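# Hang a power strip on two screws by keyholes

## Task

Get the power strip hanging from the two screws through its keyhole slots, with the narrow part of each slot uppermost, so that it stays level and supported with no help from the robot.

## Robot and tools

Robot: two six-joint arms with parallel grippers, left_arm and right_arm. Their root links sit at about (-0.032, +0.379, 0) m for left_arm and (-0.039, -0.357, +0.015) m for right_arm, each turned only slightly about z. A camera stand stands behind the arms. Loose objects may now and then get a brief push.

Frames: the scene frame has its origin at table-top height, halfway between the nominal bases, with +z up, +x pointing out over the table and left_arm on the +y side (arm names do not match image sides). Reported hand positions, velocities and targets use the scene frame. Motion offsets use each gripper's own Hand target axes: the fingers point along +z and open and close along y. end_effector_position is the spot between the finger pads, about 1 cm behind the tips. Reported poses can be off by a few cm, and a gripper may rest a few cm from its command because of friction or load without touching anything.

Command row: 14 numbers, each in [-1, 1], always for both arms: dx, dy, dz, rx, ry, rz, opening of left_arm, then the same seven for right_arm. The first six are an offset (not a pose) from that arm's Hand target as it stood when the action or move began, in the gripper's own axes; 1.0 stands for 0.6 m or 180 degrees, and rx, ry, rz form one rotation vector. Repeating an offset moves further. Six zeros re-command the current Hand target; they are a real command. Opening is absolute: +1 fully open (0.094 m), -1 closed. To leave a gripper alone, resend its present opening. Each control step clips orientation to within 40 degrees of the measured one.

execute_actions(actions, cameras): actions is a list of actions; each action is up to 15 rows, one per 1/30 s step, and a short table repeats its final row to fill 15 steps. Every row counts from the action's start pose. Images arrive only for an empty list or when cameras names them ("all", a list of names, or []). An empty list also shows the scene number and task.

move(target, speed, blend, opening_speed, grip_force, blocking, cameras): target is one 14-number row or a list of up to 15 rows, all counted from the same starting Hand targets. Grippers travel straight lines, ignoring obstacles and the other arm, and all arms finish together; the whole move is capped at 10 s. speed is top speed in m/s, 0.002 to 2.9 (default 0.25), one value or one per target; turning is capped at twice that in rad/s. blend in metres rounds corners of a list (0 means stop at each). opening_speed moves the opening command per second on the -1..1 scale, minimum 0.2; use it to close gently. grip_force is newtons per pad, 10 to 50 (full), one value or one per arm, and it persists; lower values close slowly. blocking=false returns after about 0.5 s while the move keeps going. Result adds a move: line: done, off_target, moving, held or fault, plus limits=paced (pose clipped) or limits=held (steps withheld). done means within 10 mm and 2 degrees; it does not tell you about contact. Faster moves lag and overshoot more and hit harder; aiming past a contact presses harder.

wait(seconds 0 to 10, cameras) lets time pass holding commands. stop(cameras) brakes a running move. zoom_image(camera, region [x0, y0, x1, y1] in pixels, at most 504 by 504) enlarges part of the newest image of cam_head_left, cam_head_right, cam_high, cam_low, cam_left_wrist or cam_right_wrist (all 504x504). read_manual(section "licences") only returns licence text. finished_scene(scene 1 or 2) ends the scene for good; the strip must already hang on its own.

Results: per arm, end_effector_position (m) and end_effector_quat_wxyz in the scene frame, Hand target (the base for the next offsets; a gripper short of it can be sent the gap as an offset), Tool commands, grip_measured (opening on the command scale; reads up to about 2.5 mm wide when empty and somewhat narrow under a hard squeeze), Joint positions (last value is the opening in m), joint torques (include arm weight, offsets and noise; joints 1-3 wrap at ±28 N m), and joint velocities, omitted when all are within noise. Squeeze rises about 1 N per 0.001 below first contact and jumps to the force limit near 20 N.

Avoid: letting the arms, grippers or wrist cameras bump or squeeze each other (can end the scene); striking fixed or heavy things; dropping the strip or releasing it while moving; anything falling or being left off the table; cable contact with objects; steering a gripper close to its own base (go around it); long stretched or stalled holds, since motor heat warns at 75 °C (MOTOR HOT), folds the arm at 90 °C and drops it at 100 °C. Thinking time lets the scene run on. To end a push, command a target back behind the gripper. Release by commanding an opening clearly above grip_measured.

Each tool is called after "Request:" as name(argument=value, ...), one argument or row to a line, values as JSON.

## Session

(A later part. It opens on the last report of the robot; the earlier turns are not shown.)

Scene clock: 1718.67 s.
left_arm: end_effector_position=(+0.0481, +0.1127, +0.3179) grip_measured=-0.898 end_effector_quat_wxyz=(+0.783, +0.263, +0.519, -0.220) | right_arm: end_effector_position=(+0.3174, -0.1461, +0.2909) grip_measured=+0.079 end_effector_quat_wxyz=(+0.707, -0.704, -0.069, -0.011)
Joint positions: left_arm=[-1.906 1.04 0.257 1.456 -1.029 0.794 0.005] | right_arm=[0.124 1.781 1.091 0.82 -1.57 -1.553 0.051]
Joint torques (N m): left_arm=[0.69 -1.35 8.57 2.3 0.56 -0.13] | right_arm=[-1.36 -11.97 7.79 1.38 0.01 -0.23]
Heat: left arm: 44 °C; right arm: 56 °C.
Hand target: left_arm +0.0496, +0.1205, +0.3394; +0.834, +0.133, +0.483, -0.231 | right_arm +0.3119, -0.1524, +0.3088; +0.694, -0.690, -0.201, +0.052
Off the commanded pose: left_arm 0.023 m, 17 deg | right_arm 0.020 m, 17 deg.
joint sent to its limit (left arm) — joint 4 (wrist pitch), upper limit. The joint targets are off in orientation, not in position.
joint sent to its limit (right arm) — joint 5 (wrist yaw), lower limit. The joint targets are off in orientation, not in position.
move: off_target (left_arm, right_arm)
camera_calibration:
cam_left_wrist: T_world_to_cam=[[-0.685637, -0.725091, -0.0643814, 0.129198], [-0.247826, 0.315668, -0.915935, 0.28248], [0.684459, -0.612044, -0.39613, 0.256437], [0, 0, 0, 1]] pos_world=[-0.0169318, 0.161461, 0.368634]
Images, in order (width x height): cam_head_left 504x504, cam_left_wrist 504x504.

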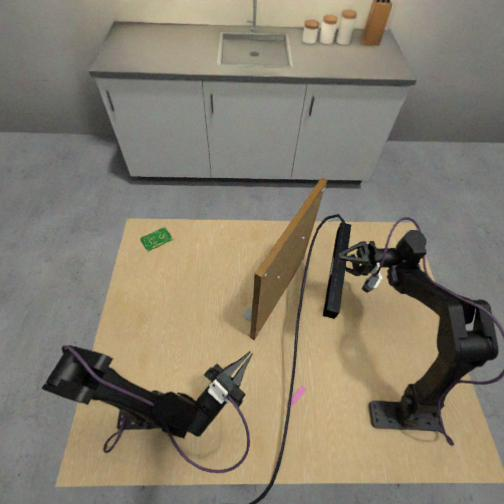

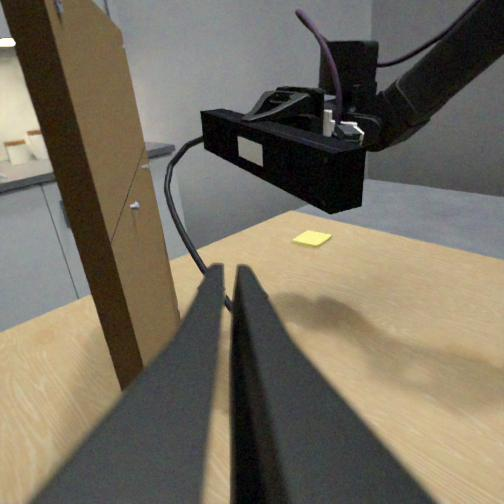

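Request:
zoom_image(
  camera="cam_left_wrist",
  region=[195, 100, 285, 190],
)

Request:
zoom_image(
  camera="cam_left_wrist",
  region=[260, 120, 370, 230],
)

Scaled by 5.600 from the camera's 504x504 image, which has a finer 720x720 frame.

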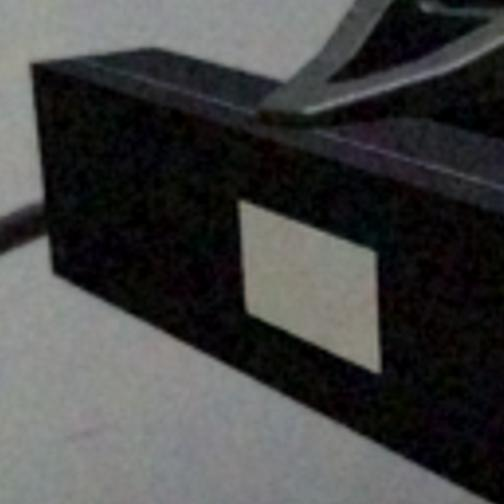

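Scaled by 4.582 from the camera's 504x504 image, which has a finer 720x720 frame.

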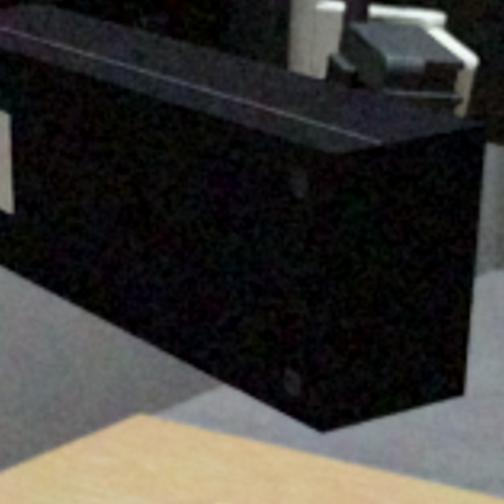

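Request:
move(
  target=[
    [0,0,0,0,0,0,-0.9, 0.07,0.02,0.05,0,0.2,0,-0.6],
    [0,0,0,0,0,0,-0.9, 0.112,0.0127,0.128,0,0.2,0,-0.6],
  ],
  speed=0.1,
  cameras=["cam_left_wrist","cam_head_left"],
)

Request:
zoom_image(
  camera="cam_left_wrist",
  region=[80, 110, 240, 270],
)

Request:
zoom_image(
  camera="cam_head_left",
  region=[260, 200, 360, 300],
)

Scene clock: 1760.97 s.
left_arm: end_effector_position=(+0.0481, +0.1127, +0.3179) grip_measured=-0.898 end_effector_quat_wxyz=(+0.783, +0.263, +0.519, -0.220) | right_arm: end_effector_position=(+0.3364, -0.0583, +0.2811) grip_measured=+0.079 end_effector_quat_wxyz=(+0.709, -0.694, +0.056, -0.109)
Joint positions: left_arm=[-1.906 1.04 0.257 1.456 -1.029 0.794 0.005] | right_arm=[0.395 1.74 0.997 0.799 -0.986 -1.597 0.051]
Joint torques (N m): left_arm=[0.85 -1.26 8.35 2.31 0.58 -0.12] | right_arm=[0.01 -7.98 13.27 2.04 0.37 -0.22]
Heat: left arm: 44 °C; right arm: 48 °C.
Hand target: left_arm +0.0496, +0.1205, +0.3394; +0.834, +0.133, +0.483, -0.231 | right_arm +0.3479, -0.0567, +0.3128; +0.722, -0.672, +0.023, -0.163
Off the commanded pose: left_arm 0.023 m, 17 deg | right_arm 0.034 m, 8 deg.
joint sent to its limit (left arm) — joint 4 (wrist pitch), upper limit. The joint targets are off in orientation, not in position.
move: off_target (left_arm, right_arm)
camera_calibration:
cam_left_wrist: T_world_to_cam=[[-0.685637, -0.725091, -0.0643814, 0.129198], [-0.247826, 0.315668, -0.915935, 0.28248], [0.684459, -0.612044, -0.39613, 0.256437], [0, 0, 0, 1]] pos_world=[-0.0169318, 0.161461, 0.368634]
Images, in order (width x height): cam_head_left 504x504, cam_left_wrist 504x504.

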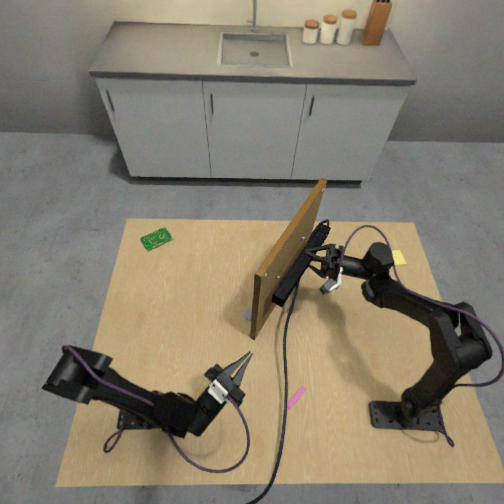

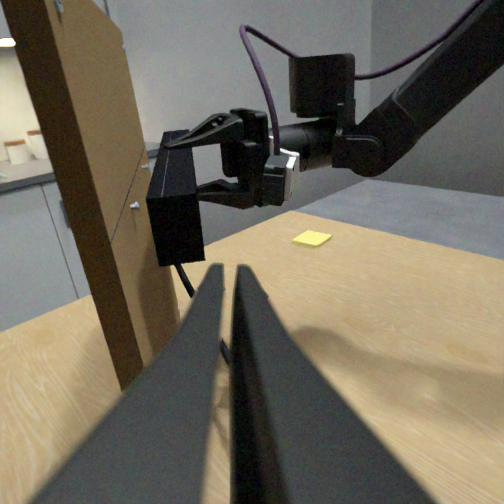

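Scaled by 3.150 from the camera's 504x504 image, which has a finer 720x720 frame.

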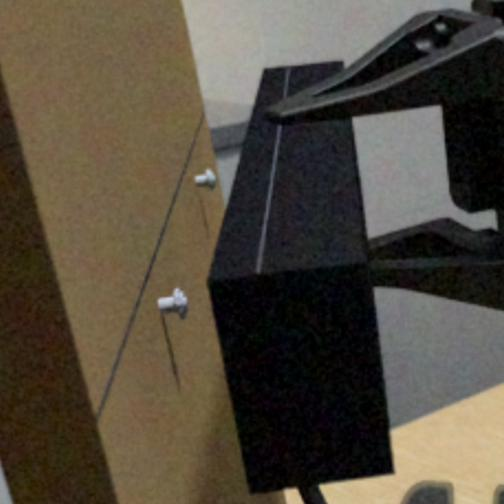

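Scaled by 5.040 from the camera's 504x504 image, which has a finer 720x720 frame.

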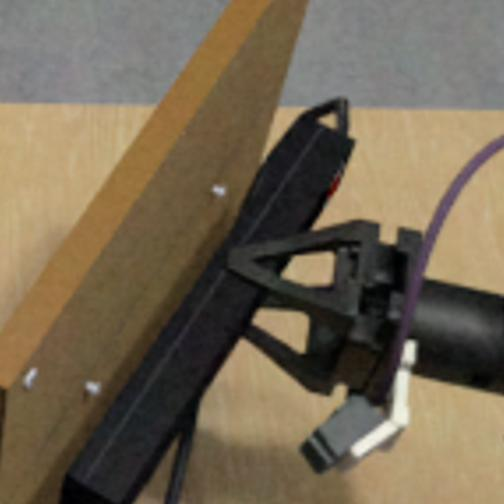

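Request:
move(
  target=[
    [0,0,0,0,0,0,-0.9, 0,-0.03,-0.1,0,0.1,0,-0.6],
  ],
  speed=0.15,
)

Request:
move(
  target=[
    [0,0,0,0,0,0,-0.9, 0,0.015,0.06,0,-0.1,0,-0.6],
  ],
  speed=0.08,
  cameras=["cam_left_wrist","cam_head_left"],
)

Request:
zoom_image(
  camera="cam_left_wrist",
  region=[80, 110, 240, 270],
)

Request:
zoom_image(
  camera="cam_head_left",
  region=[260, 200, 360, 300],
)

Scene clock: 1773.97 s.
left_arm: end_effector_position=(+0.0481, +0.1127, +0.3179) grip_measured=-0.898 end_effector_quat_wxyz=(+0.783, +0.263, +0.519, -0.220) | right_arm: end_effector_position=(+0.3297, -0.1054, +0.2877) grip_measured=+0.079 end_effector_quat_wxyz=(+0.691, -0.671, +0.166, -0.210)
Joint positions: left_arm=[-1.906 1.04 0.257 1.456 -1.029 0.794 0.005] | right_arm=[0.378 1.499 0.759 0.798 -0.697 -1.586 0.051]
Joint torques (N m): left_arm=[0.92 -1.39 8.16 2.34 0.57 -0.14] | right_arm=[-1.17 -9.7 8.39 2.46 0.26 -0.14]
Heat: left arm: 44 °C; right arm: 48 °C.
Hand target: left_arm +0.0496, +0.1205, +0.3394; +0.834, +0.133, +0.483, -0.231 | right_arm +0.3290, -0.1153, +0.3246; +0.709, -0.638, +0.136, -0.266
Off the commanded pose: left_arm 0.023 m, 17 deg | right_arm 0.038 m, 8 deg.
joint sent to its limit (left arm) — joint 4 (wrist pitch), upper limit. The joint targets are off in orientation, not in position.
move: off_target (left_arm, right_arm)

Scene clock: 1776.53 s.
left_arm: end_effector_position=(+0.0481, +0.1127, +0.3179) grip_measured=-0.898 end_effector_quat_wxyz=(+0.783, +0.263, +0.519, -0.220) | right_arm: end_effector_position=(+0.3366, -0.0810, +0.2912) grip_measured=+0.079 end_effector_quat_wxyz=(+0.711, -0.692, +0.054, -0.110)
Joint positions: left_arm=[-1.906 1.04 0.257 1.456 -1.029 0.794 0.005] | right_arm=[0.334 1.7 0.985 0.786 -1.046 -1.585 0.051]
Joint torques (N m): left_arm=[0.59 -1.43 8.21 2.38 0.54 -0.17] | right_arm=[-1.51 -7.23 13.53 2.05 0.18 -0.15]
Heat: left arm: 44 °C; right arm: 49 °C.
Hand target: left_arm +0.0496, +0.1205, +0.3394; +0.834, +0.133, +0.483, -0.231 | right_arm +0.3500, -0.0849, +0.3212; +0.722, -0.672, +0.023, -0.163
Off the commanded pose: left_arm 0.023 m, 17 deg | right_arm 0.033 m, 7 deg.
joint sent to its limit (left arm) — joint 4 (wrist pitch), upper limit. The joint targets are off in orientation, not in position.
move: off_target (left_arm, right_arm)
camera_calibration:
cam_left_wrist: T_world_to_cam=[[-0.685637, -0.725091, -0.0643814, 0.129198], [-0.247826, 0.315668, -0.915935, 0.28248], [0.684459, -0.612044, -0.39613, 0.256437], [0, 0, 0, 1]] pos_world=[-0.0169318, 0.161461, 0.368634]
Images, in order (width x height): cam_head_left 504x504, cam_left_wrist 504x504.

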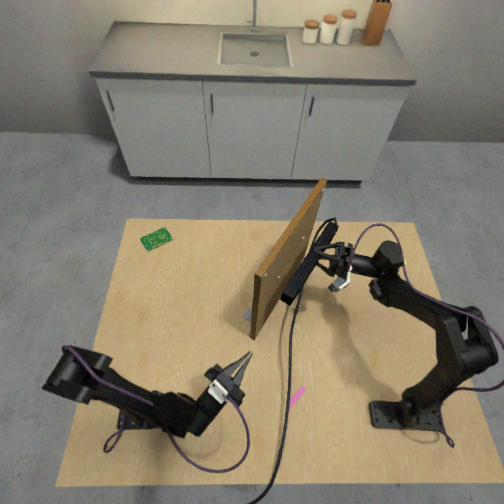

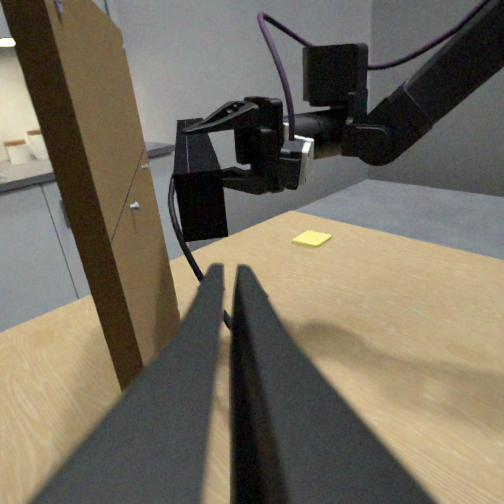

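Scaled by 3.150 from the camera's 504x504 image, which has a finer 720x720 frame.

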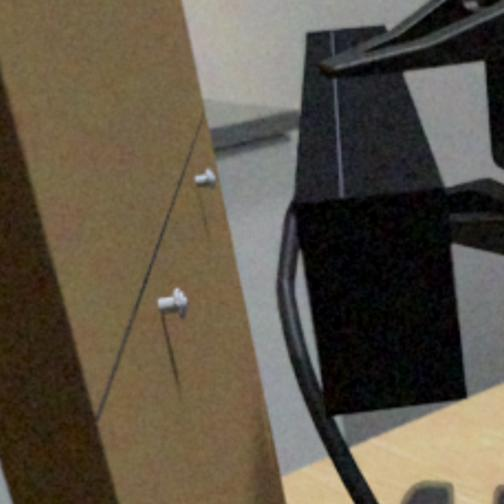

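Scaled by 5.040 from the camera's 504x504 image, which has a finer 720x720 frame.

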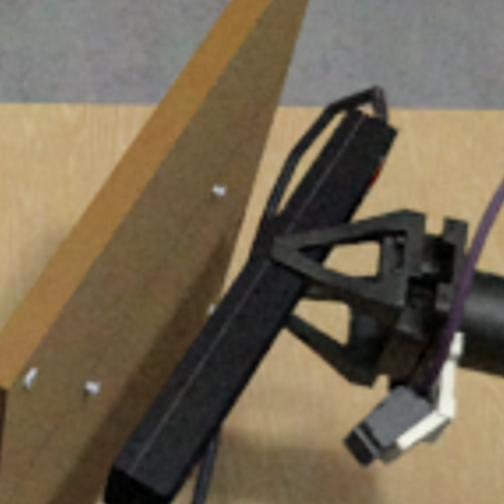

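Request:
move(
  target=[
    [0,0,0,0,0,0,-0.9, -0.157,0.071,-0.182,0,0.12,0,-0.6],
    [0,0,0,0,0,0,-0.9, -0.293,0.115,-0.173,0,0.06,0,-0.6],
  ],
  speed=0.12,
  cameras=["cam_left_wrist","cam_head_left","cam_head_right"],
)

Scene clock: 1793.23 s.
left_arm: end_effector_position=(+0.0481, +0.1127, +0.3179) grip_measured=-0.898 end_effector_quat_wxyz=(+0.783, +0.263, +0.519, -0.220) | right_arm: end_effector_position=(+0.1766, -0.1356, +0.1918) grip_measured=+0.079 end_effector_quat_wxyz=(+0.697, -0.676, +0.124, -0.203)
Joint positions: left_arm=[-1.906 1.04 0.257 1.456 -1.029 0.794 0.005] | right_arm=[0.46 1.219 0.036 1.253 -0.688 -1.627 0.051]
Joint torques (N m): left_arm=[0.55 -1.1 8.1 2.36 0.49 -0.15] | right_arm=[0.57 -1.91 6.28 2.53 -0.09 -0.05]
Heat: left arm: 44 °C; right arm: 51 °C.
Hand target: left_arm +0.0496, +0.1205, +0.3394; +0.834, +0.133, +0.483, -0.231 | right_arm +0.1717, -0.1349, +0.2111; +0.717, -0.654, +0.091, -0.226
Off the commanded pose: left_arm 0.023 m, 17 deg | right_arm 0.020 m, 6 deg.
joint sent to its limit (left arm) — joint 4 (wrist pitch), upper limit. The joint targets are off in orientation, not in position.
move: off_target (left_arm, right_arm)
camera_calibration:
cam_left_wrist: T_world_to_cam=[[-0.685637, -0.725091, -0.0643814, 0.129198], [-0.247826, 0.315668, -0.915935, 0.28248], [0.684459, -0.612044, -0.39613, 0.256437], [0, 0, 0, 1]] pos_world=[-0.0169318, 0.161461, 0.368634]
Images, in order (width x height): cam_head_left 504x504, cam_head_right 504x504, cam_left_wrist 504x504.

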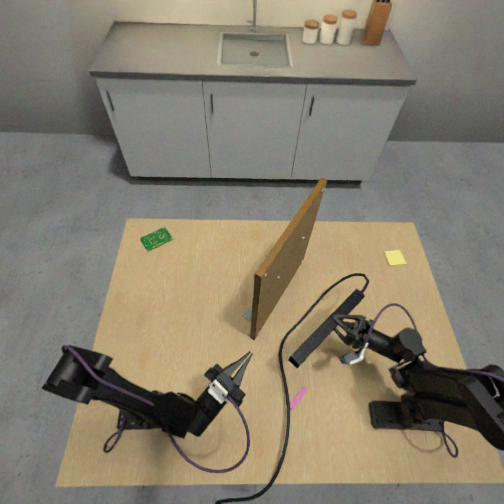

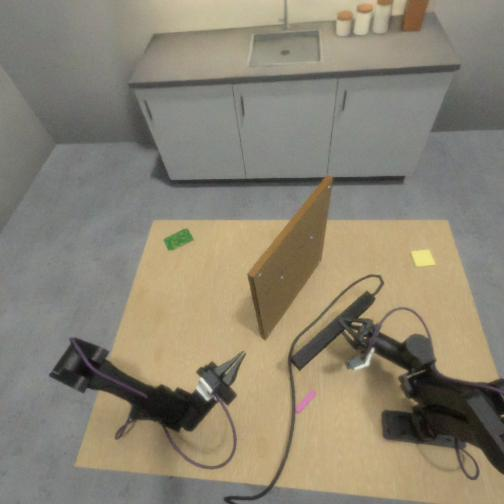

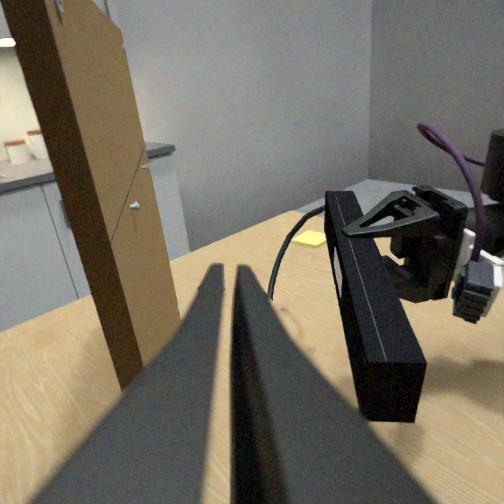

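Request:
move(
  target=[
    [0,0,0,0,0,0,-0.9, -0.05,-0.06,0,0,0,0.31,-0.6],
  ],
  speed=0.25,
  cameras=["cam_head_left","cam_head_right"],
)

Request:
move(
  target=[
    [0,0,0,0,0,0,-0.9, 0,0,-0.02,0,0,-0.31,-0.6],
  ],
  speed=0.2,
  cameras=["cam_head_left","cam_head_right"],
)

Scene clock: 1805.70 s.
left_arm: end_effector_position=(+0.0481, +0.1127, +0.3179) grip_measured=-0.898 end_effector_quat_wxyz=(+0.783, +0.263, +0.519, -0.220) | right_arm: end_effector_position=(+0.1385, -0.1257, +0.2124) grip_measured=+0.079 end_effector_quat_wxyz=(+0.712, -0.550, +0.413, +0.137)
Joint positions: left_arm=[-1.906 1.04 0.257 1.456 -1.029 0.794 0.005] | right_arm=[0.652 0.731 0.036 0.755 -0.507 -0.707 0.051]
Joint torques (N m): left_arm=[0.66 -1.07 8.09 2.3 0.58 -0.12] | right_arm=[0.94 -1.22 11.9 2.1 -0.04 0.18]
Heat: left arm: 44 °C; right arm: 52 °C.
Hand target: left_arm +0.0496, +0.1205, +0.3394; +0.834, +0.133, +0.483, -0.231 | right_arm +0.1379, -0.1232, +0.2414; +0.739, -0.535, +0.386, +0.136
Off the commanded pose: left_arm 0.023 m, 17 deg | right_arm 0.029 m, 5 deg.
joint sent to its limit (left arm) — joint 4 (wrist pitch), upper limit. The joint targets are off in orientation, not in position.
move: off_target (left_arm, right_arm)
Images, in order (width x height): cam_head_left 504x504, cam_head_right 504x504.

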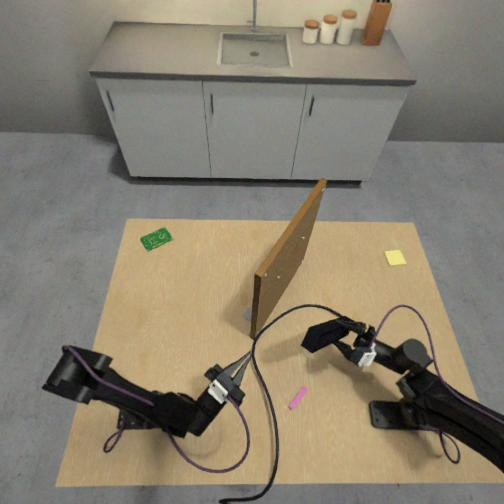

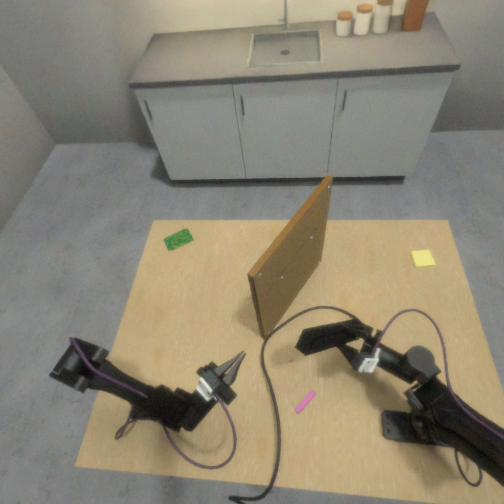

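Scene clock: 1808.87 s.
left_arm: end_effector_position=(+0.0481, +0.1127, +0.3179) grip_measured=-0.898 end_effector_quat_wxyz=(+0.783, +0.263, +0.519, -0.220) | right_arm: end_effector_position=(+0.1330, -0.1317, +0.2155) grip_measured=+0.079 end_effector_quat_wxyz=(+0.698, -0.678, +0.115, -0.199)
Joint positions: left_arm=[-1.906 1.04 0.257 1.456 -1.029 0.794 0.005] | right_arm=[0.626 0.622 0.036 0.648 -0.54 -1.648 0.051]
Joint torques (N m): left_arm=[0.83 -1.16 8.12 2.31 0.55 -0.12] | right_arm=[-0.88 -0.68 10.28 2.24 -0.02 -0.11]
Heat: left arm: 44 °C; right arm: 52 °C.
Hand target: left_arm +0.0496, +0.1205, +0.3394; +0.834, +0.133, +0.483, -0.231 | right_arm +0.1328, -0.1340, +0.2398; +0.717, -0.654, +0.091, -0.226
Off the commanded pose: left_arm 0.023 m, 17 deg | right_arm 0.024 m, 5 deg.
joint sent to its limit (left arm) — joint 4 (wrist pitch), upper limit. The joint targets are off in orientation, not in position.
move: off_target (left_arm, right_arm)
Images, in order (width x height): cam_head_left 504x504, cam_head_right 504x504.

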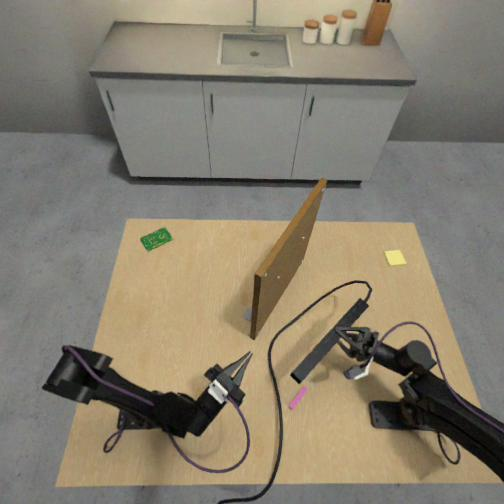

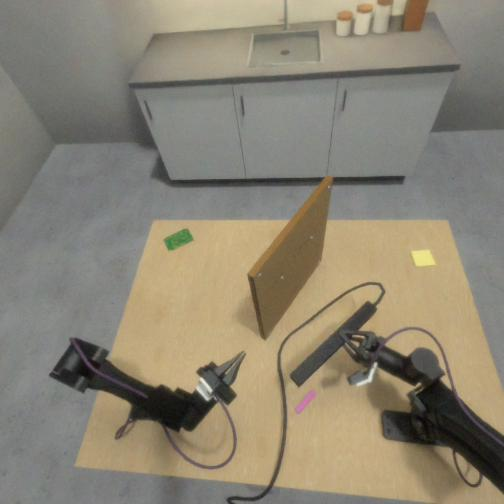

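Request:
move(
  target=[
    [0,0,0,0,0,0,-0.9, 0.1,-0.05,0.03,0,0,0,-0.6],
    [0,0,0,0,0,0,-0.9, 0.271,-0.057,0.17,0,-0.04,0,-0.6],
  ],
  speed=0.12,
  cameras=["cam_head_left","cam_left_wrist"],
)

Request:
zoom_image(
  camera="cam_head_left",
  region=[240, 200, 360, 320],
)

Scene clock: 1830.90 s.
left_arm: end_effector_position=(+0.0481, +0.1127, +0.3179) grip_measured=-0.898 end_effector_quat_wxyz=(+0.783, +0.263, +0.519, -0.220) | right_arm: end_effector_position=(+0.3027, -0.1142, +0.2798) grip_measured=+0.079 end_effector_quat_wxyz=(+0.706, -0.690, +0.089, -0.131)
Joint positions: left_arm=[-1.906 1.04 0.257 1.456 -1.029 0.794 0.005] | right_arm=[0.284 1.52 0.753 0.827 -1.018 -1.575 0.051]
Joint torques (N m): left_arm=[0.58 -1.07 8.35 2.35 0.57 -0.13] | right_arm=[-0.98 -5.52 12.96 2.33 0.15 -0.11]
Heat: left arm: 44 °C; right arm: 52 °C.
Hand target: left_arm +0.0496, +0.1205, +0.3394; +0.834, +0.133, +0.483, -0.231 | right_arm +0.3125, -0.1160, +0.3132; +0.721, -0.667, +0.046, -0.184
Off the commanded pose: left_arm 0.023 m, 17 deg | right_arm 0.035 m, 8 deg.
joint sent to its limit (left arm) — joint 4 (wrist pitch), upper limit. The joint targets are off in orientation, not in position.
move: off_target (left_arm, right_arm)
camera_calibration:
cam_left_wrist: T_world_to_cam=[[-0.685637, -0.725091, -0.0643814, 0.129198], [-0.247826, 0.315668, -0.915935, 0.28248], [0.684459, -0.612044, -0.39613, 0.256437], [0, 0, 0, 1]] pos_world=[-0.0169318, 0.161461, 0.368634]
Images, in order (width x height): cam_head_left 504x504, cam_left_wrist 504x504.

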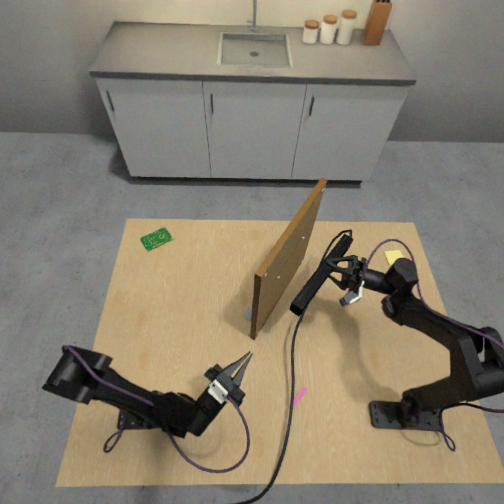

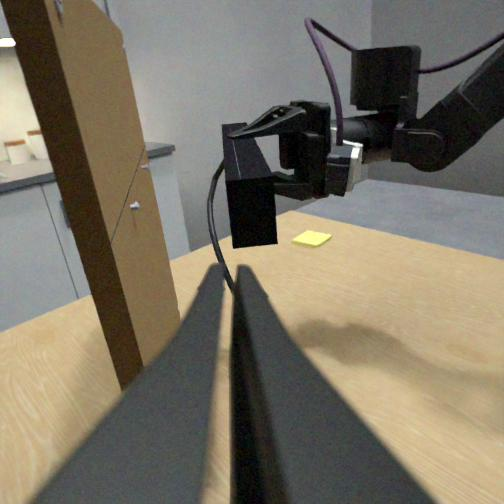

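Scaled by 4.200 from the camera's 504x504 image, which has a finer 720x720 frame.

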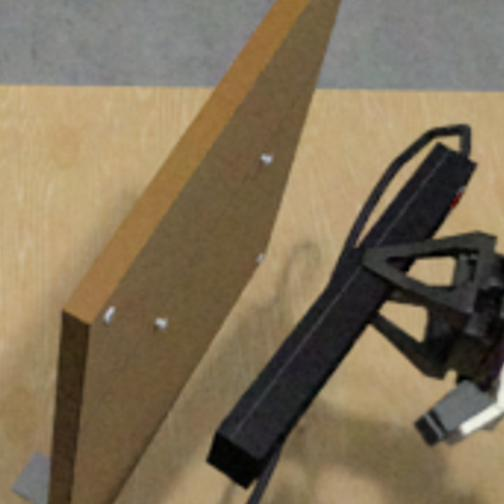

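Request:
move(
  target=[
    [0,0,0,0,0,0,-0.9, -0.08,-0.03,-0.08,0,0.25,0,-0.6],
  ],
  speed=0.25,
)

Request:
move(
  target=[
    [0,0,0,0,0,0,-0.9, 0,0,0,0,0,0.45,-0.6],
  ],
  speed=0.35,
  cameras=["cam_head_left"],
)

Request:
move(
  target=[
    [0,0,0,0,0,0,-0.9, 0,0,0,0,0,-0.45,-0.6],
  ],
  speed=0.2,
  cameras=["cam_head_left","cam_left_wrist"],
)

Scene clock: 1861.03 s.
left_arm: end_effector_position=(+0.0481, +0.1127, +0.3179) grip_measured=-0.898 end_effector_quat_wxyz=(+0.783, +0.263, +0.519, -0.220) | right_arm: end_effector_position=(+0.2541, -0.1418, +0.2885) grip_measured=+0.079 end_effector_quat_wxyz=(+0.618, -0.585, +0.329, -0.409)
Joint positions: left_arm=[-1.906 1.04 0.257 1.456 -1.029 0.794 0.005] | right_arm=[0.825 1.036 0.403 0.735 0.308 -1.674 0.051]
Joint torques (N m): left_arm=[0.69 -1.31 8.12 2.4 0.56 -0.16] | right_arm=[0.53 -3.81 8.57 2.63 0.08 -0.12]
Heat: left arm: 44 °C; right arm: 52 °C.
Hand target: left_arm +0.0496, +0.1205, +0.3394; +0.834, +0.133, +0.483, -0.231 | right_arm +0.2493, -0.1464, +0.3170; +0.648, -0.545, +0.318, -0.425
Off the commanded pose: left_arm 0.023 m, 17 deg | right_arm 0.029 m, 6 deg.
joint sent to its limit (left arm) — joint 4 (wrist pitch), upper limit. The joint targets are off in orientation, not in position.
move: off_target (left_arm, right_arm)

Scene clock: 1863.97 s.
left_arm: end_effector_position=(+0.0481, +0.1127, +0.3179) grip_measured=-0.898 end_effector_quat_wxyz=(+0.783, +0.263, +0.519, -0.220) | right_arm: end_effector_position=(+0.2539, -0.1433, +0.2962) grip_measured=+0.079 end_effector_quat_wxyz=(+0.747, -0.238, +0.616, +0.074)
Joint positions: left_arm=[-1.906 1.04 0.257 1.456 -1.029 0.794 0.005] | right_arm=[0.825 1.036 0.403 0.767 0.313 -0.311 0.051]
Joint torques (N m): left_arm=[0.77 -1.21 8.27 2.38 0.57 -0.11] | right_arm=[0.36 -3.66 8.62 2.33 -0.02 0.36]
Heat: left arm: 44 °C; right arm: 52 °C.
Hand target: left_arm +0.0496, +0.1205, +0.3394; +0.834, +0.133, +0.483, -0.231 | right_arm +0.2493, -0.1464, +0.3169; +0.769, -0.208, +0.596, +0.098
Off the commanded pose: left_arm 0.023 m, 17 deg | right_arm 0.021 m, 6 deg.
joint sent to its limit (left arm) — joint 4 (wrist pitch), upper limit. The joint targets are off in orientation, not in position.
move: off_target (left_arm, right_arm)
Images, in order (width x height): cam_head_left 504x504.

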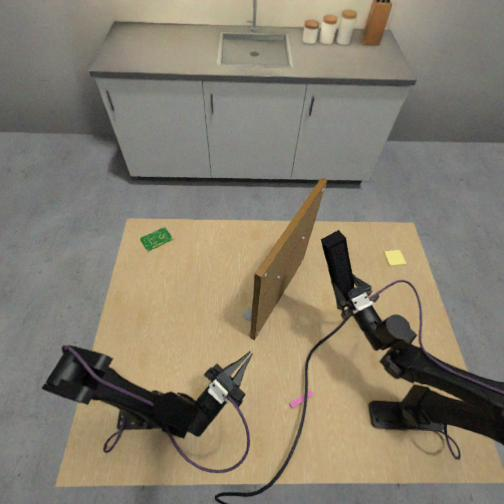

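Scene clock: 1868.23 s.
left_arm: end_effector_position=(+0.0481, +0.1127, +0.3179) grip_measured=-0.898 end_effector_quat_wxyz=(+0.783, +0.263, +0.519, -0.220) | right_arm: end_effector_position=(+0.2543, -0.1440, +0.2955) grip_measured=+0.079 end_effector_quat_wxyz=(+0.625, -0.573, +0.331, -0.415)
Joint positions: left_arm=[-1.906 1.04 0.257 1.456 -1.029 0.794 0.005] | right_arm=[0.826 1.036 0.403 0.765 0.32 -1.675 0.051]
Joint torques (N m): left_arm=[0.94 -1.1 8.1 2.34 0.52 -0.12] | right_arm=[0.42 -3.55 8.58 2.37 -0.04 -0.17]
Heat: left arm: 44 °C; right arm: 52 °C.
Hand target: left_arm +0.0496, +0.1205, +0.3394; +0.834, +0.133, +0.483, -0.231 | right_arm +0.2493, -0.1465, +0.3170; +0.648, -0.545, +0.318, -0.425
Off the commanded pose: left_arm 0.023 m, 17 deg | right_arm 0.022 m, 5 deg.
joint sent to its limit (left arm) — joint 4 (wrist pitch), upper limit. The joint targets are off in orientation, not in position.
move: off_target (left_arm, right_arm)
camera_calibration:
cam_left_wrist: T_world_to_cam=[[-0.685637, -0.725091, -0.0643814, 0.129198], [-0.247826, 0.315668, -0.915935, 0.28248], [0.684459, -0.612044, -0.39613, 0.256437], [0, 0, 0, 1]] pos_world=[-0.0169318, 0.161461, 0.368634]
Images, in order (width x height): cam_head_left 504x504, cam_left_wrist 504x504.

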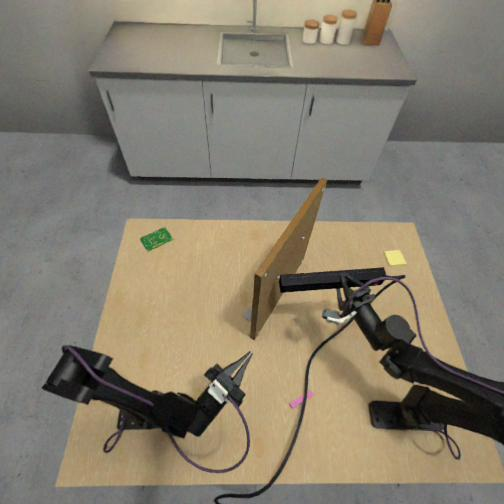

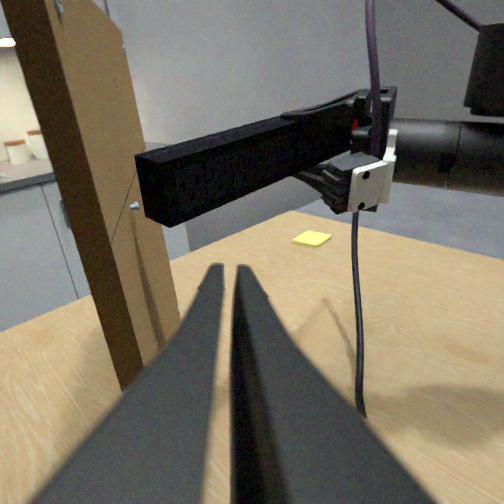

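Request:
move(
  target=[
    [0,0,0,0,0,0,-0.9, 0,0,-0.04,0,-0.21,0,-0.6],
  ],
  speed=0.15,
  cameras=["cam_head_left","cam_left_wrist"],
)

Request:
zoom_image(
  camera="cam_head_left",
  region=[240, 200, 380, 340],
)

Scene clock: 1876.53 s.
left_arm: end_effector_position=(+0.0481, +0.1127, +0.3179) grip_measured=-0.898 end_effector_quat_wxyz=(+0.783, +0.263, +0.519, -0.220) | right_arm: end_effector_position=(+0.2225, -0.1557, +0.2740) grip_measured=+0.079 end_effector_quat_wxyz=(+0.700, -0.679, +0.137, -0.177)
Joint positions: left_arm=[-1.906 1.04 0.257 1.456 -1.029 0.794 0.005] | right_arm=[0.247 1.034 0.393 0.71 -0.919 -1.564 0.051]
Joint torques (N m): left_arm=[0.75 -1.36 8.13 2.38 0.57 -0.11] | right_arm=[-0.96 -1.76 13.56 2.38 0 -0.02]
Heat: left arm: 44 °C; right arm: 53 °C.
Hand target: left_arm +0.0496, +0.1205, +0.3394; +0.834, +0.133, +0.483, -0.231 | right_arm +0.2283, -0.1569, +0.3122; +0.717, -0.654, +0.091, -0.226
Off the commanded pose: left_arm 0.023 m, 17 deg | right_arm 0.039 m, 8 deg.
joint sent to its limit (left arm) — joint 4 (wrist pitch), upper limit. The joint targets are off in orientation, not in position.
move: off_target (left_arm, right_arm)
camera_calibration:
cam_left_wrist: T_world_to_cam=[[-0.685637, -0.725091, -0.0643814, 0.129198], [-0.247826, 0.315668, -0.915935, 0.28248], [0.684459, -0.612044, -0.39613, 0.256437], [0, 0, 0, 1]] pos_world=[-0.0169318, 0.161461, 0.368634]
Images, in order (width x height): cam_head_left 504x504, cam_left_wrist 504x504.

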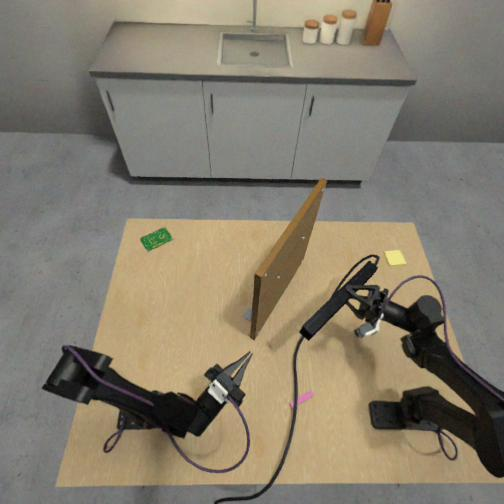

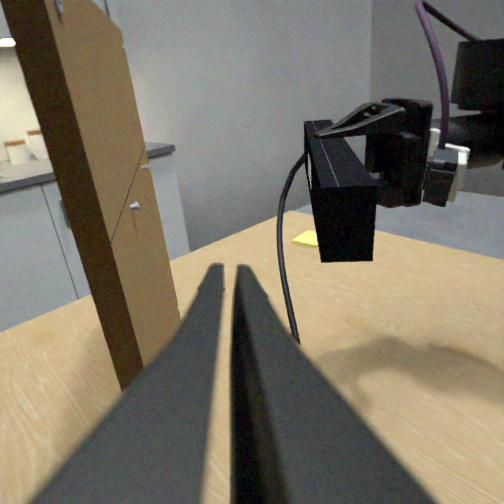

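Scaled by 3.600 from the camera's 504x504 image, which has a finer 720x720 frame.

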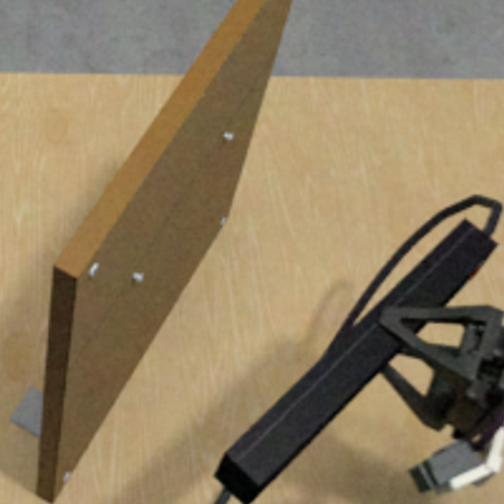

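Request:
move(
  target=[
    [0,0,0,0,0,0,-0.9, 0,0,0.02,0,0.21,0,-0.6],
  ],
  speed=0.25,
)

Request:
move(
  target=[
    [0,0,0,0,0,0,-0.9, 0,0,0,0,0,0.45,-0.6],
  ],
  speed=0.35,
)

Request:
move(
  target=[
    [0,0,0,0,0,0,-0.9, 0,0,0,0,0,-0.45,-0.6],
  ],
  speed=0.2,
)

Request:
move(
  target=[
    [0,0,0,0,0,0,-0.9, 0.06,-0.01,0.04,0,-0.08,0,-0.6],
  ],
  speed=0.12,
  cameras=["cam_head_left","cam_left_wrist"],
)

Request:
zoom_image(
  camera="cam_head_left",
  region=[240, 200, 380, 340],
)

Scene clock: 1896.20 s.
left_arm: end_effector_position=(+0.0481, +0.1127, +0.3179) grip_measured=-0.898 end_effector_quat_wxyz=(+0.783, +0.263, +0.519, -0.220) | right_arm: end_effector_position=(+0.2351, -0.1441, +0.2865) grip_measured=+0.079 end_effector_quat_wxyz=(+0.619, -0.584, +0.326, -0.412)
Joint positions: left_arm=[-1.906 1.04 0.257 1.456 -1.029 0.794 0.005] | right_arm=[0.892 0.958 0.355 0.717 0.372 -1.69 0.051]
Joint torques (N m): left_arm=[0.65 -1.29 8.18 2.35 0.57 -0.17] | right_arm=[0.5 -1.62 9.57 2.67 0.11 -0.11]
Heat: left arm: 45 °C; right arm: 51 °C.
Hand target: left_arm +0.0496, +0.1205, +0.3394; +0.834, +0.133, +0.483, -0.231 | right_arm +0.2334, -0.1462, +0.3137; +0.648, -0.545, +0.318, -0.425
Off the commanded pose: left_arm 0.023 m, 17 deg | right_arm 0.027 m, 6 deg.
joint sent to its limit (left arm) — joint 4 (wrist pitch), upper limit. The joint targets are off in orientation, not in position.
move: off_target (left_arm, right_arm)

Scene clock: 1899.30 s.
left_arm: end_effector_position=(+0.0481, +0.1127, +0.3179) grip_measured=-0.898 end_effector_quat_wxyz=(+0.783, +0.263, +0.519, -0.220) | right_arm: end_effector_position=(+0.2350, -0.1449, +0.2907) grip_measured=+0.079 end_effector_quat_wxyz=(+0.745, -0.235, +0.620, +0.081)
Joint positions: left_arm=[-1.906 1.04 0.257 1.456 -1.029 0.794 0.005] | right_arm=[0.892 0.958 0.355 0.735 0.375 -0.302 0.051]
Joint torques (N m): left_arm=[0.8 -1.31 7.98 2.32 0.54 -0.08] | right_arm=[0.4 -1.44 9.59 2.42 0.03 0.08]
Heat: left arm: 45 °C; right arm: 52 °C.
Hand target: left_arm +0.0496, +0.1205, +0.3394; +0.834, +0.133, +0.483, -0.231 | right_arm +0.2334, -0.1462, +0.3136; +0.769, -0.208, +0.596, +0.098
Off the commanded pose: left_arm 0.023 m, 17 deg | right_arm 0.023 m, 5 deg.
joint sent to its limit (left arm) — joint 4 (wrist pitch), upper limit. The joint targets are off in orientation, not in position.
move: off_target (left_arm, right_arm)

Scene clock: 1903.60 s.
left_arm: end_effector_position=(+0.0481, +0.1127, +0.3179) grip_measured=-0.898 end_effector_quat_wxyz=(+0.783, +0.263, +0.519, -0.220) | right_arm: end_effector_position=(+0.2353, -0.1456, +0.2906) grip_measured=+0.079 end_effector_quat_wxyz=(+0.624, -0.576, +0.328, -0.415)
Joint positions: left_arm=[-1.906 1.04 0.257 1.456 -1.029 0.794 0.005] | right_arm=[0.892 0.958 0.355 0.735 0.379 -1.689 0.051]
Joint torques (N m): left_arm=[0.54 -1.09 8.25 2.36 0.55 -0.1] | right_arm=[0.54 -1.37 9.62 2.47 0.01 -0.12]
Heat: left arm: 45 °C; right arm: 52 °C.
Hand target: left_arm +0.0496, +0.1205, +0.3394; +0.834, +0.133, +0.483, -0.231 | right_arm +0.2334, -0.1462, +0.3136; +0.648, -0.545, +0.318, -0.425
Off the commanded pose: left_arm 0.023 m, 17 deg | right_arm 0.023 m, 5 deg.
joint sent to its limit (left arm) — joint 4 (wrist pitch), upper limit. The joint targets are off in orientation, not in position.
move: off_target (left_arm, right_arm)

Scene clock: 1905.43 s.
left_arm: end_effector_position=(+0.0481, +0.1127, +0.3179) grip_measured=-0.898 end_effector_quat_wxyz=(+0.783, +0.263, +0.519, -0.220) | right_arm: end_effector_position=(+0.2651, -0.1687, +0.2804) grip_measured=+0.079 end_effector_quat_wxyz=(+0.654, -0.630, +0.272, -0.318)
Joint positions: left_arm=[-1.906 1.04 0.257 1.456 -1.029 0.794 0.005] | right_arm=[0.439 0.99 0.393 0.656 -0.315 -1.597 0.051]
Joint torques (N m): left_arm=[0.62 -1.2 8.36 2.35 0.56 -0.13] | right_arm=[-0.75 -1.98 13.91 2.53 -0.06 -0.11]
Heat: left arm: 45 °C; right arm: 52 °C.
Hand target: left_arm +0.0496, +0.1205, +0.3394; +0.834, +0.133, +0.483, -0.231 | right_arm +0.2689, -0.1683, +0.3262; +0.683, -0.594, +0.235, -0.354
Off the commanded pose: left_arm 0.023 m, 17 deg | right_arm 0.046 m, 8 deg.
joint sent to its limit (left arm) — joint 4 (wrist pitch), upper limit. The joint targets are off in orientation, not in position.
move: off_target (left_arm, right_arm)
camera_calibration:
cam_left_wrist: T_world_to_cam=[[-0.685637, -0.725091, -0.0643814, 0.129198], [-0.247826, 0.315668, -0.915935, 0.28248], [0.684459, -0.612044, -0.39613, 0.256437], [0, 0, 0, 1]] pos_world=[-0.0169318, 0.161461, 0.368634]
Images, in order (width x height): cam_head_left 504x504, cam_left_wrist 504x504.

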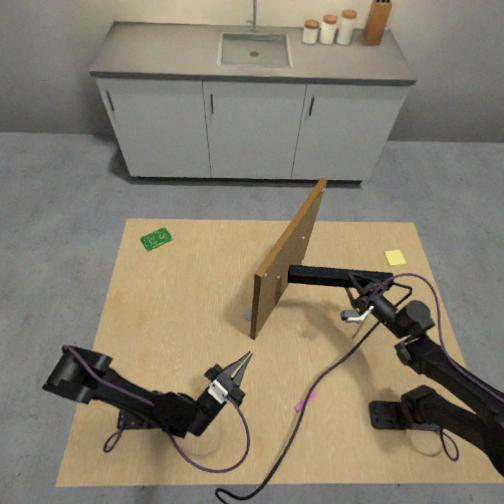

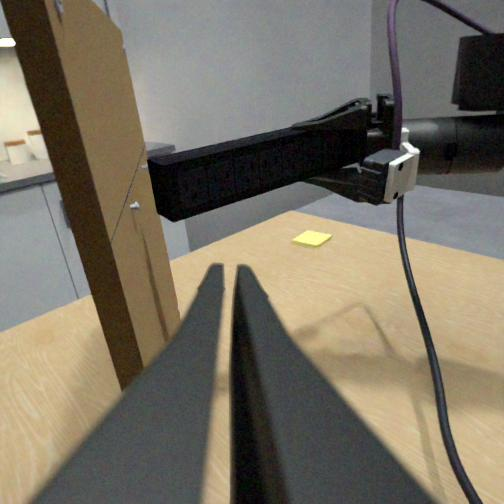

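Scaled by 3.600 from the camera's 504x504 image, which has a finer 720x720 frame.

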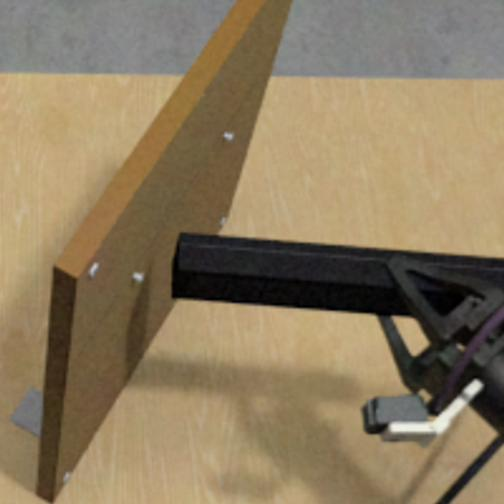

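Request:
move(
  target=[
    [0,0,0,0,0,0,-0.9, 0.0125,-0.0,-0.139,0,0,0,-0.6],
    [0,0,0,0,0,0,-0.9, 0.0125,-0.0,-0.139,0,-0.1,0,-0.6],
  ],
  speed=0.15,
  cameras=["cam_head_left","cam_left_wrist","cam_head_right","cam_right_wrist"],
)

Scene clock: 1933.70 s.
left_arm: end_effector_position=(+0.0481, +0.1127, +0.3179) grip_measured=-0.898 end_effector_quat_wxyz=(+0.783, +0.263, +0.519, -0.220) | right_arm: end_effector_position=(+0.2066, -0.2228, +0.2794) grip_measured=+0.079 end_effector_quat_wxyz=(+0.709, -0.655, +0.173, -0.194)
Joint positions: left_arm=[-1.906 1.04 0.257 1.456 -1.029 0.794 0.005] | right_arm=[-0.099 0.875 0.286 0.806 -1.179 -1.38 0.051]
Joint torques (N m): left_arm=[0.61 -1.2 8.17 2.3 0.51 -0.1] | right_arm=[-1.46 -0.55 13.33 2.11 0.25 -0.13]
Heat: left arm: 45 °C; right arm: 55 °C.
Hand target: left_arm +0.0496, +0.1205, +0.3394; +0.834, +0.133, +0.483, -0.231 | right_arm +0.2119, -0.2279, +0.3116; +0.712, -0.642, +0.125, -0.256
Off the commanded pose: left_arm 0.023 m, 17 deg | right_arm 0.033 m, 9 deg.
joint sent to its limit (left arm) — joint 4 (wrist pitch), upper limit. The joint targets are off in orientation, not in position.
move: off_target (left_arm, right_arm)
camera_calibration:
cam_left_wrist: T_world_to_cam=[[-0.685637, -0.725091, -0.0643814, 0.129198], [-0.247826, 0.315668, -0.915935, 0.28248], [0.684459, -0.612044, -0.39613, 0.256437], [0, 0, 0, 1]] pos_world=[-0.0169318, 0.161461, 0.368634]
cam_right_wrist: T_world_to_cam=[[-0.189123, -0.0389886, 0.981179, -0.251418], [0.335148, -0.941774, 0.0271773, -0.270272], [0.922989, 0.33398, 0.191178, -0.0688063], [0, 0, 0, 1]] pos_world=[0.106539, -0.241357, 0.267186]
Images, in order (width x height): cam_head_left 504x504, cam_head_right 504x504, cam_left_wrist 504x504, cam_right_wrist 504x504.

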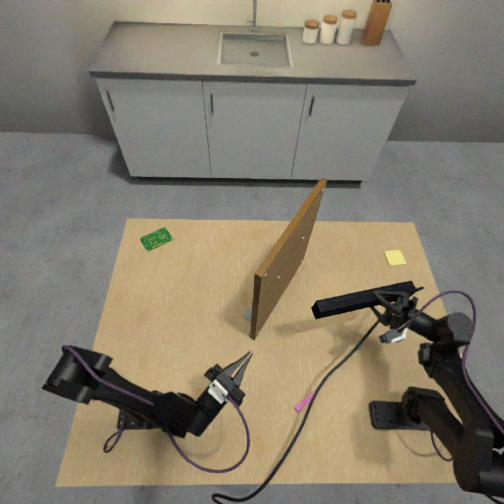

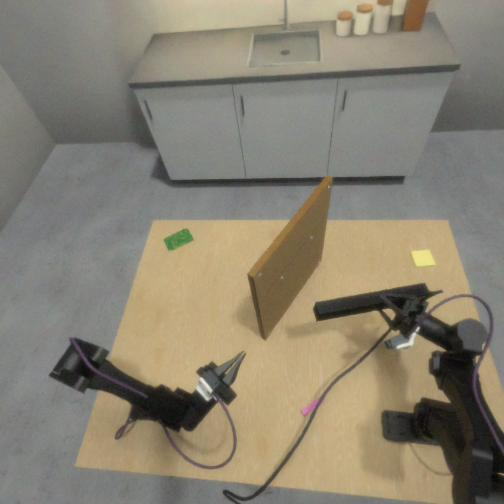

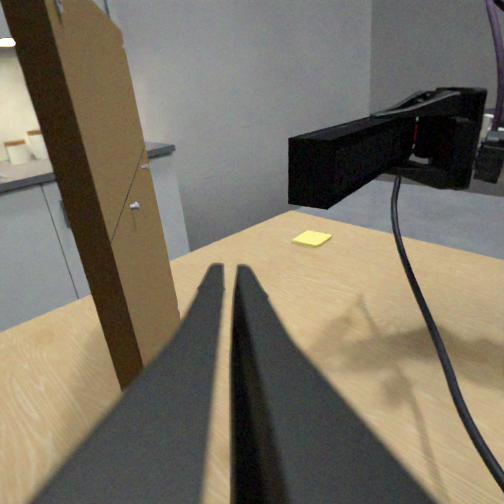

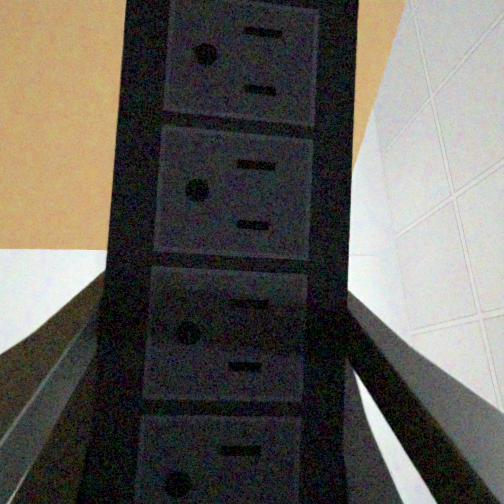

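Request:
move(
  target=[0,0,0,0,0,0,-0.9, 0.04,0.017,0.144,0,0,0,-0.6],
  speed=0.12,
  cameras=["cam_head_left","cam_left_wrist"],
)

Scene clock: 1963.90 s.
left_arm: end_effector_position=(+0.0481, +0.1127, +0.3179) grip_measured=-0.898 end_effector_quat_wxyz=(+0.783, +0.263, +0.519, -0.220) | right_arm: end_effector_position=(+0.2681, -0.1663, +0.2803) grip_measured=+0.079 end_effector_quat_wxyz=(+0.700, -0.666, +0.171, -0.195)
Joint positions: left_arm=[-1.906 1.04 0.257 1.456 -1.029 0.794 0.005] | right_arm=[0.198 1.203 0.488 0.803 -0.891 -1.523 0.051]
Joint torques (N m): left_arm=[0.58 -1.32 8.06 2.41 0.49 -0.11] | right_arm=[0.18 -3 13.67 2.3 0.3 -0.25]
Heat: left arm: 45 °C; right arm: 52 °C.
Hand target: left_arm +0.0496, +0.1205, +0.3394; +0.834, +0.133, +0.483, -0.231 | right_arm +0.2779, -0.1667, +0.3179; +0.712, -0.642, +0.125, -0.256
Off the commanded pose: left_arm 0.023 m, 17 deg | right_arm 0.039 m, 9 deg.
joint sent to its limit (left arm) — joint 4 (wrist pitch), upper limit. The joint targets are off in orientation, not in position.
move: off_target (left_arm, right_arm)
camera_calibration:
cam_left_wrist: T_world_to_cam=[[-0.685637, -0.725091, -0.0643814, 0.129198], [-0.247826, 0.315668, -0.915935, 0.28248], [0.684459, -0.612044, -0.39613, 0.256437], [0, 0, 0, 1]] pos_world=[-0.0169318, 0.161461, 0.368634]
Images, in order (width x height): cam_head_left 504x504, cam_left_wrist 504x504.

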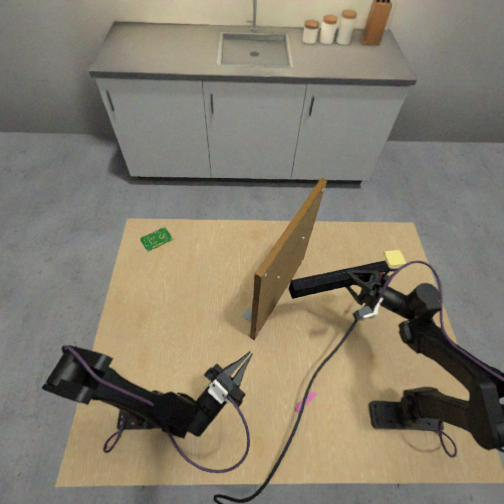

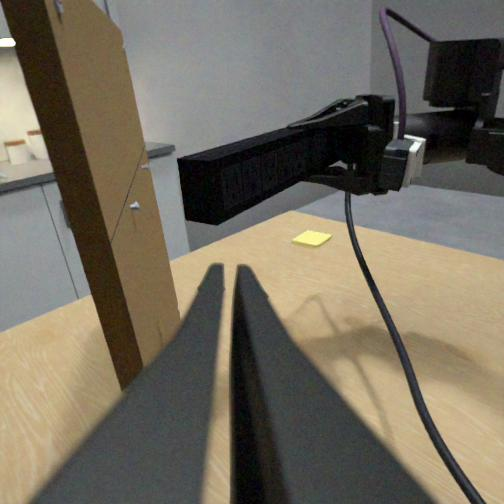

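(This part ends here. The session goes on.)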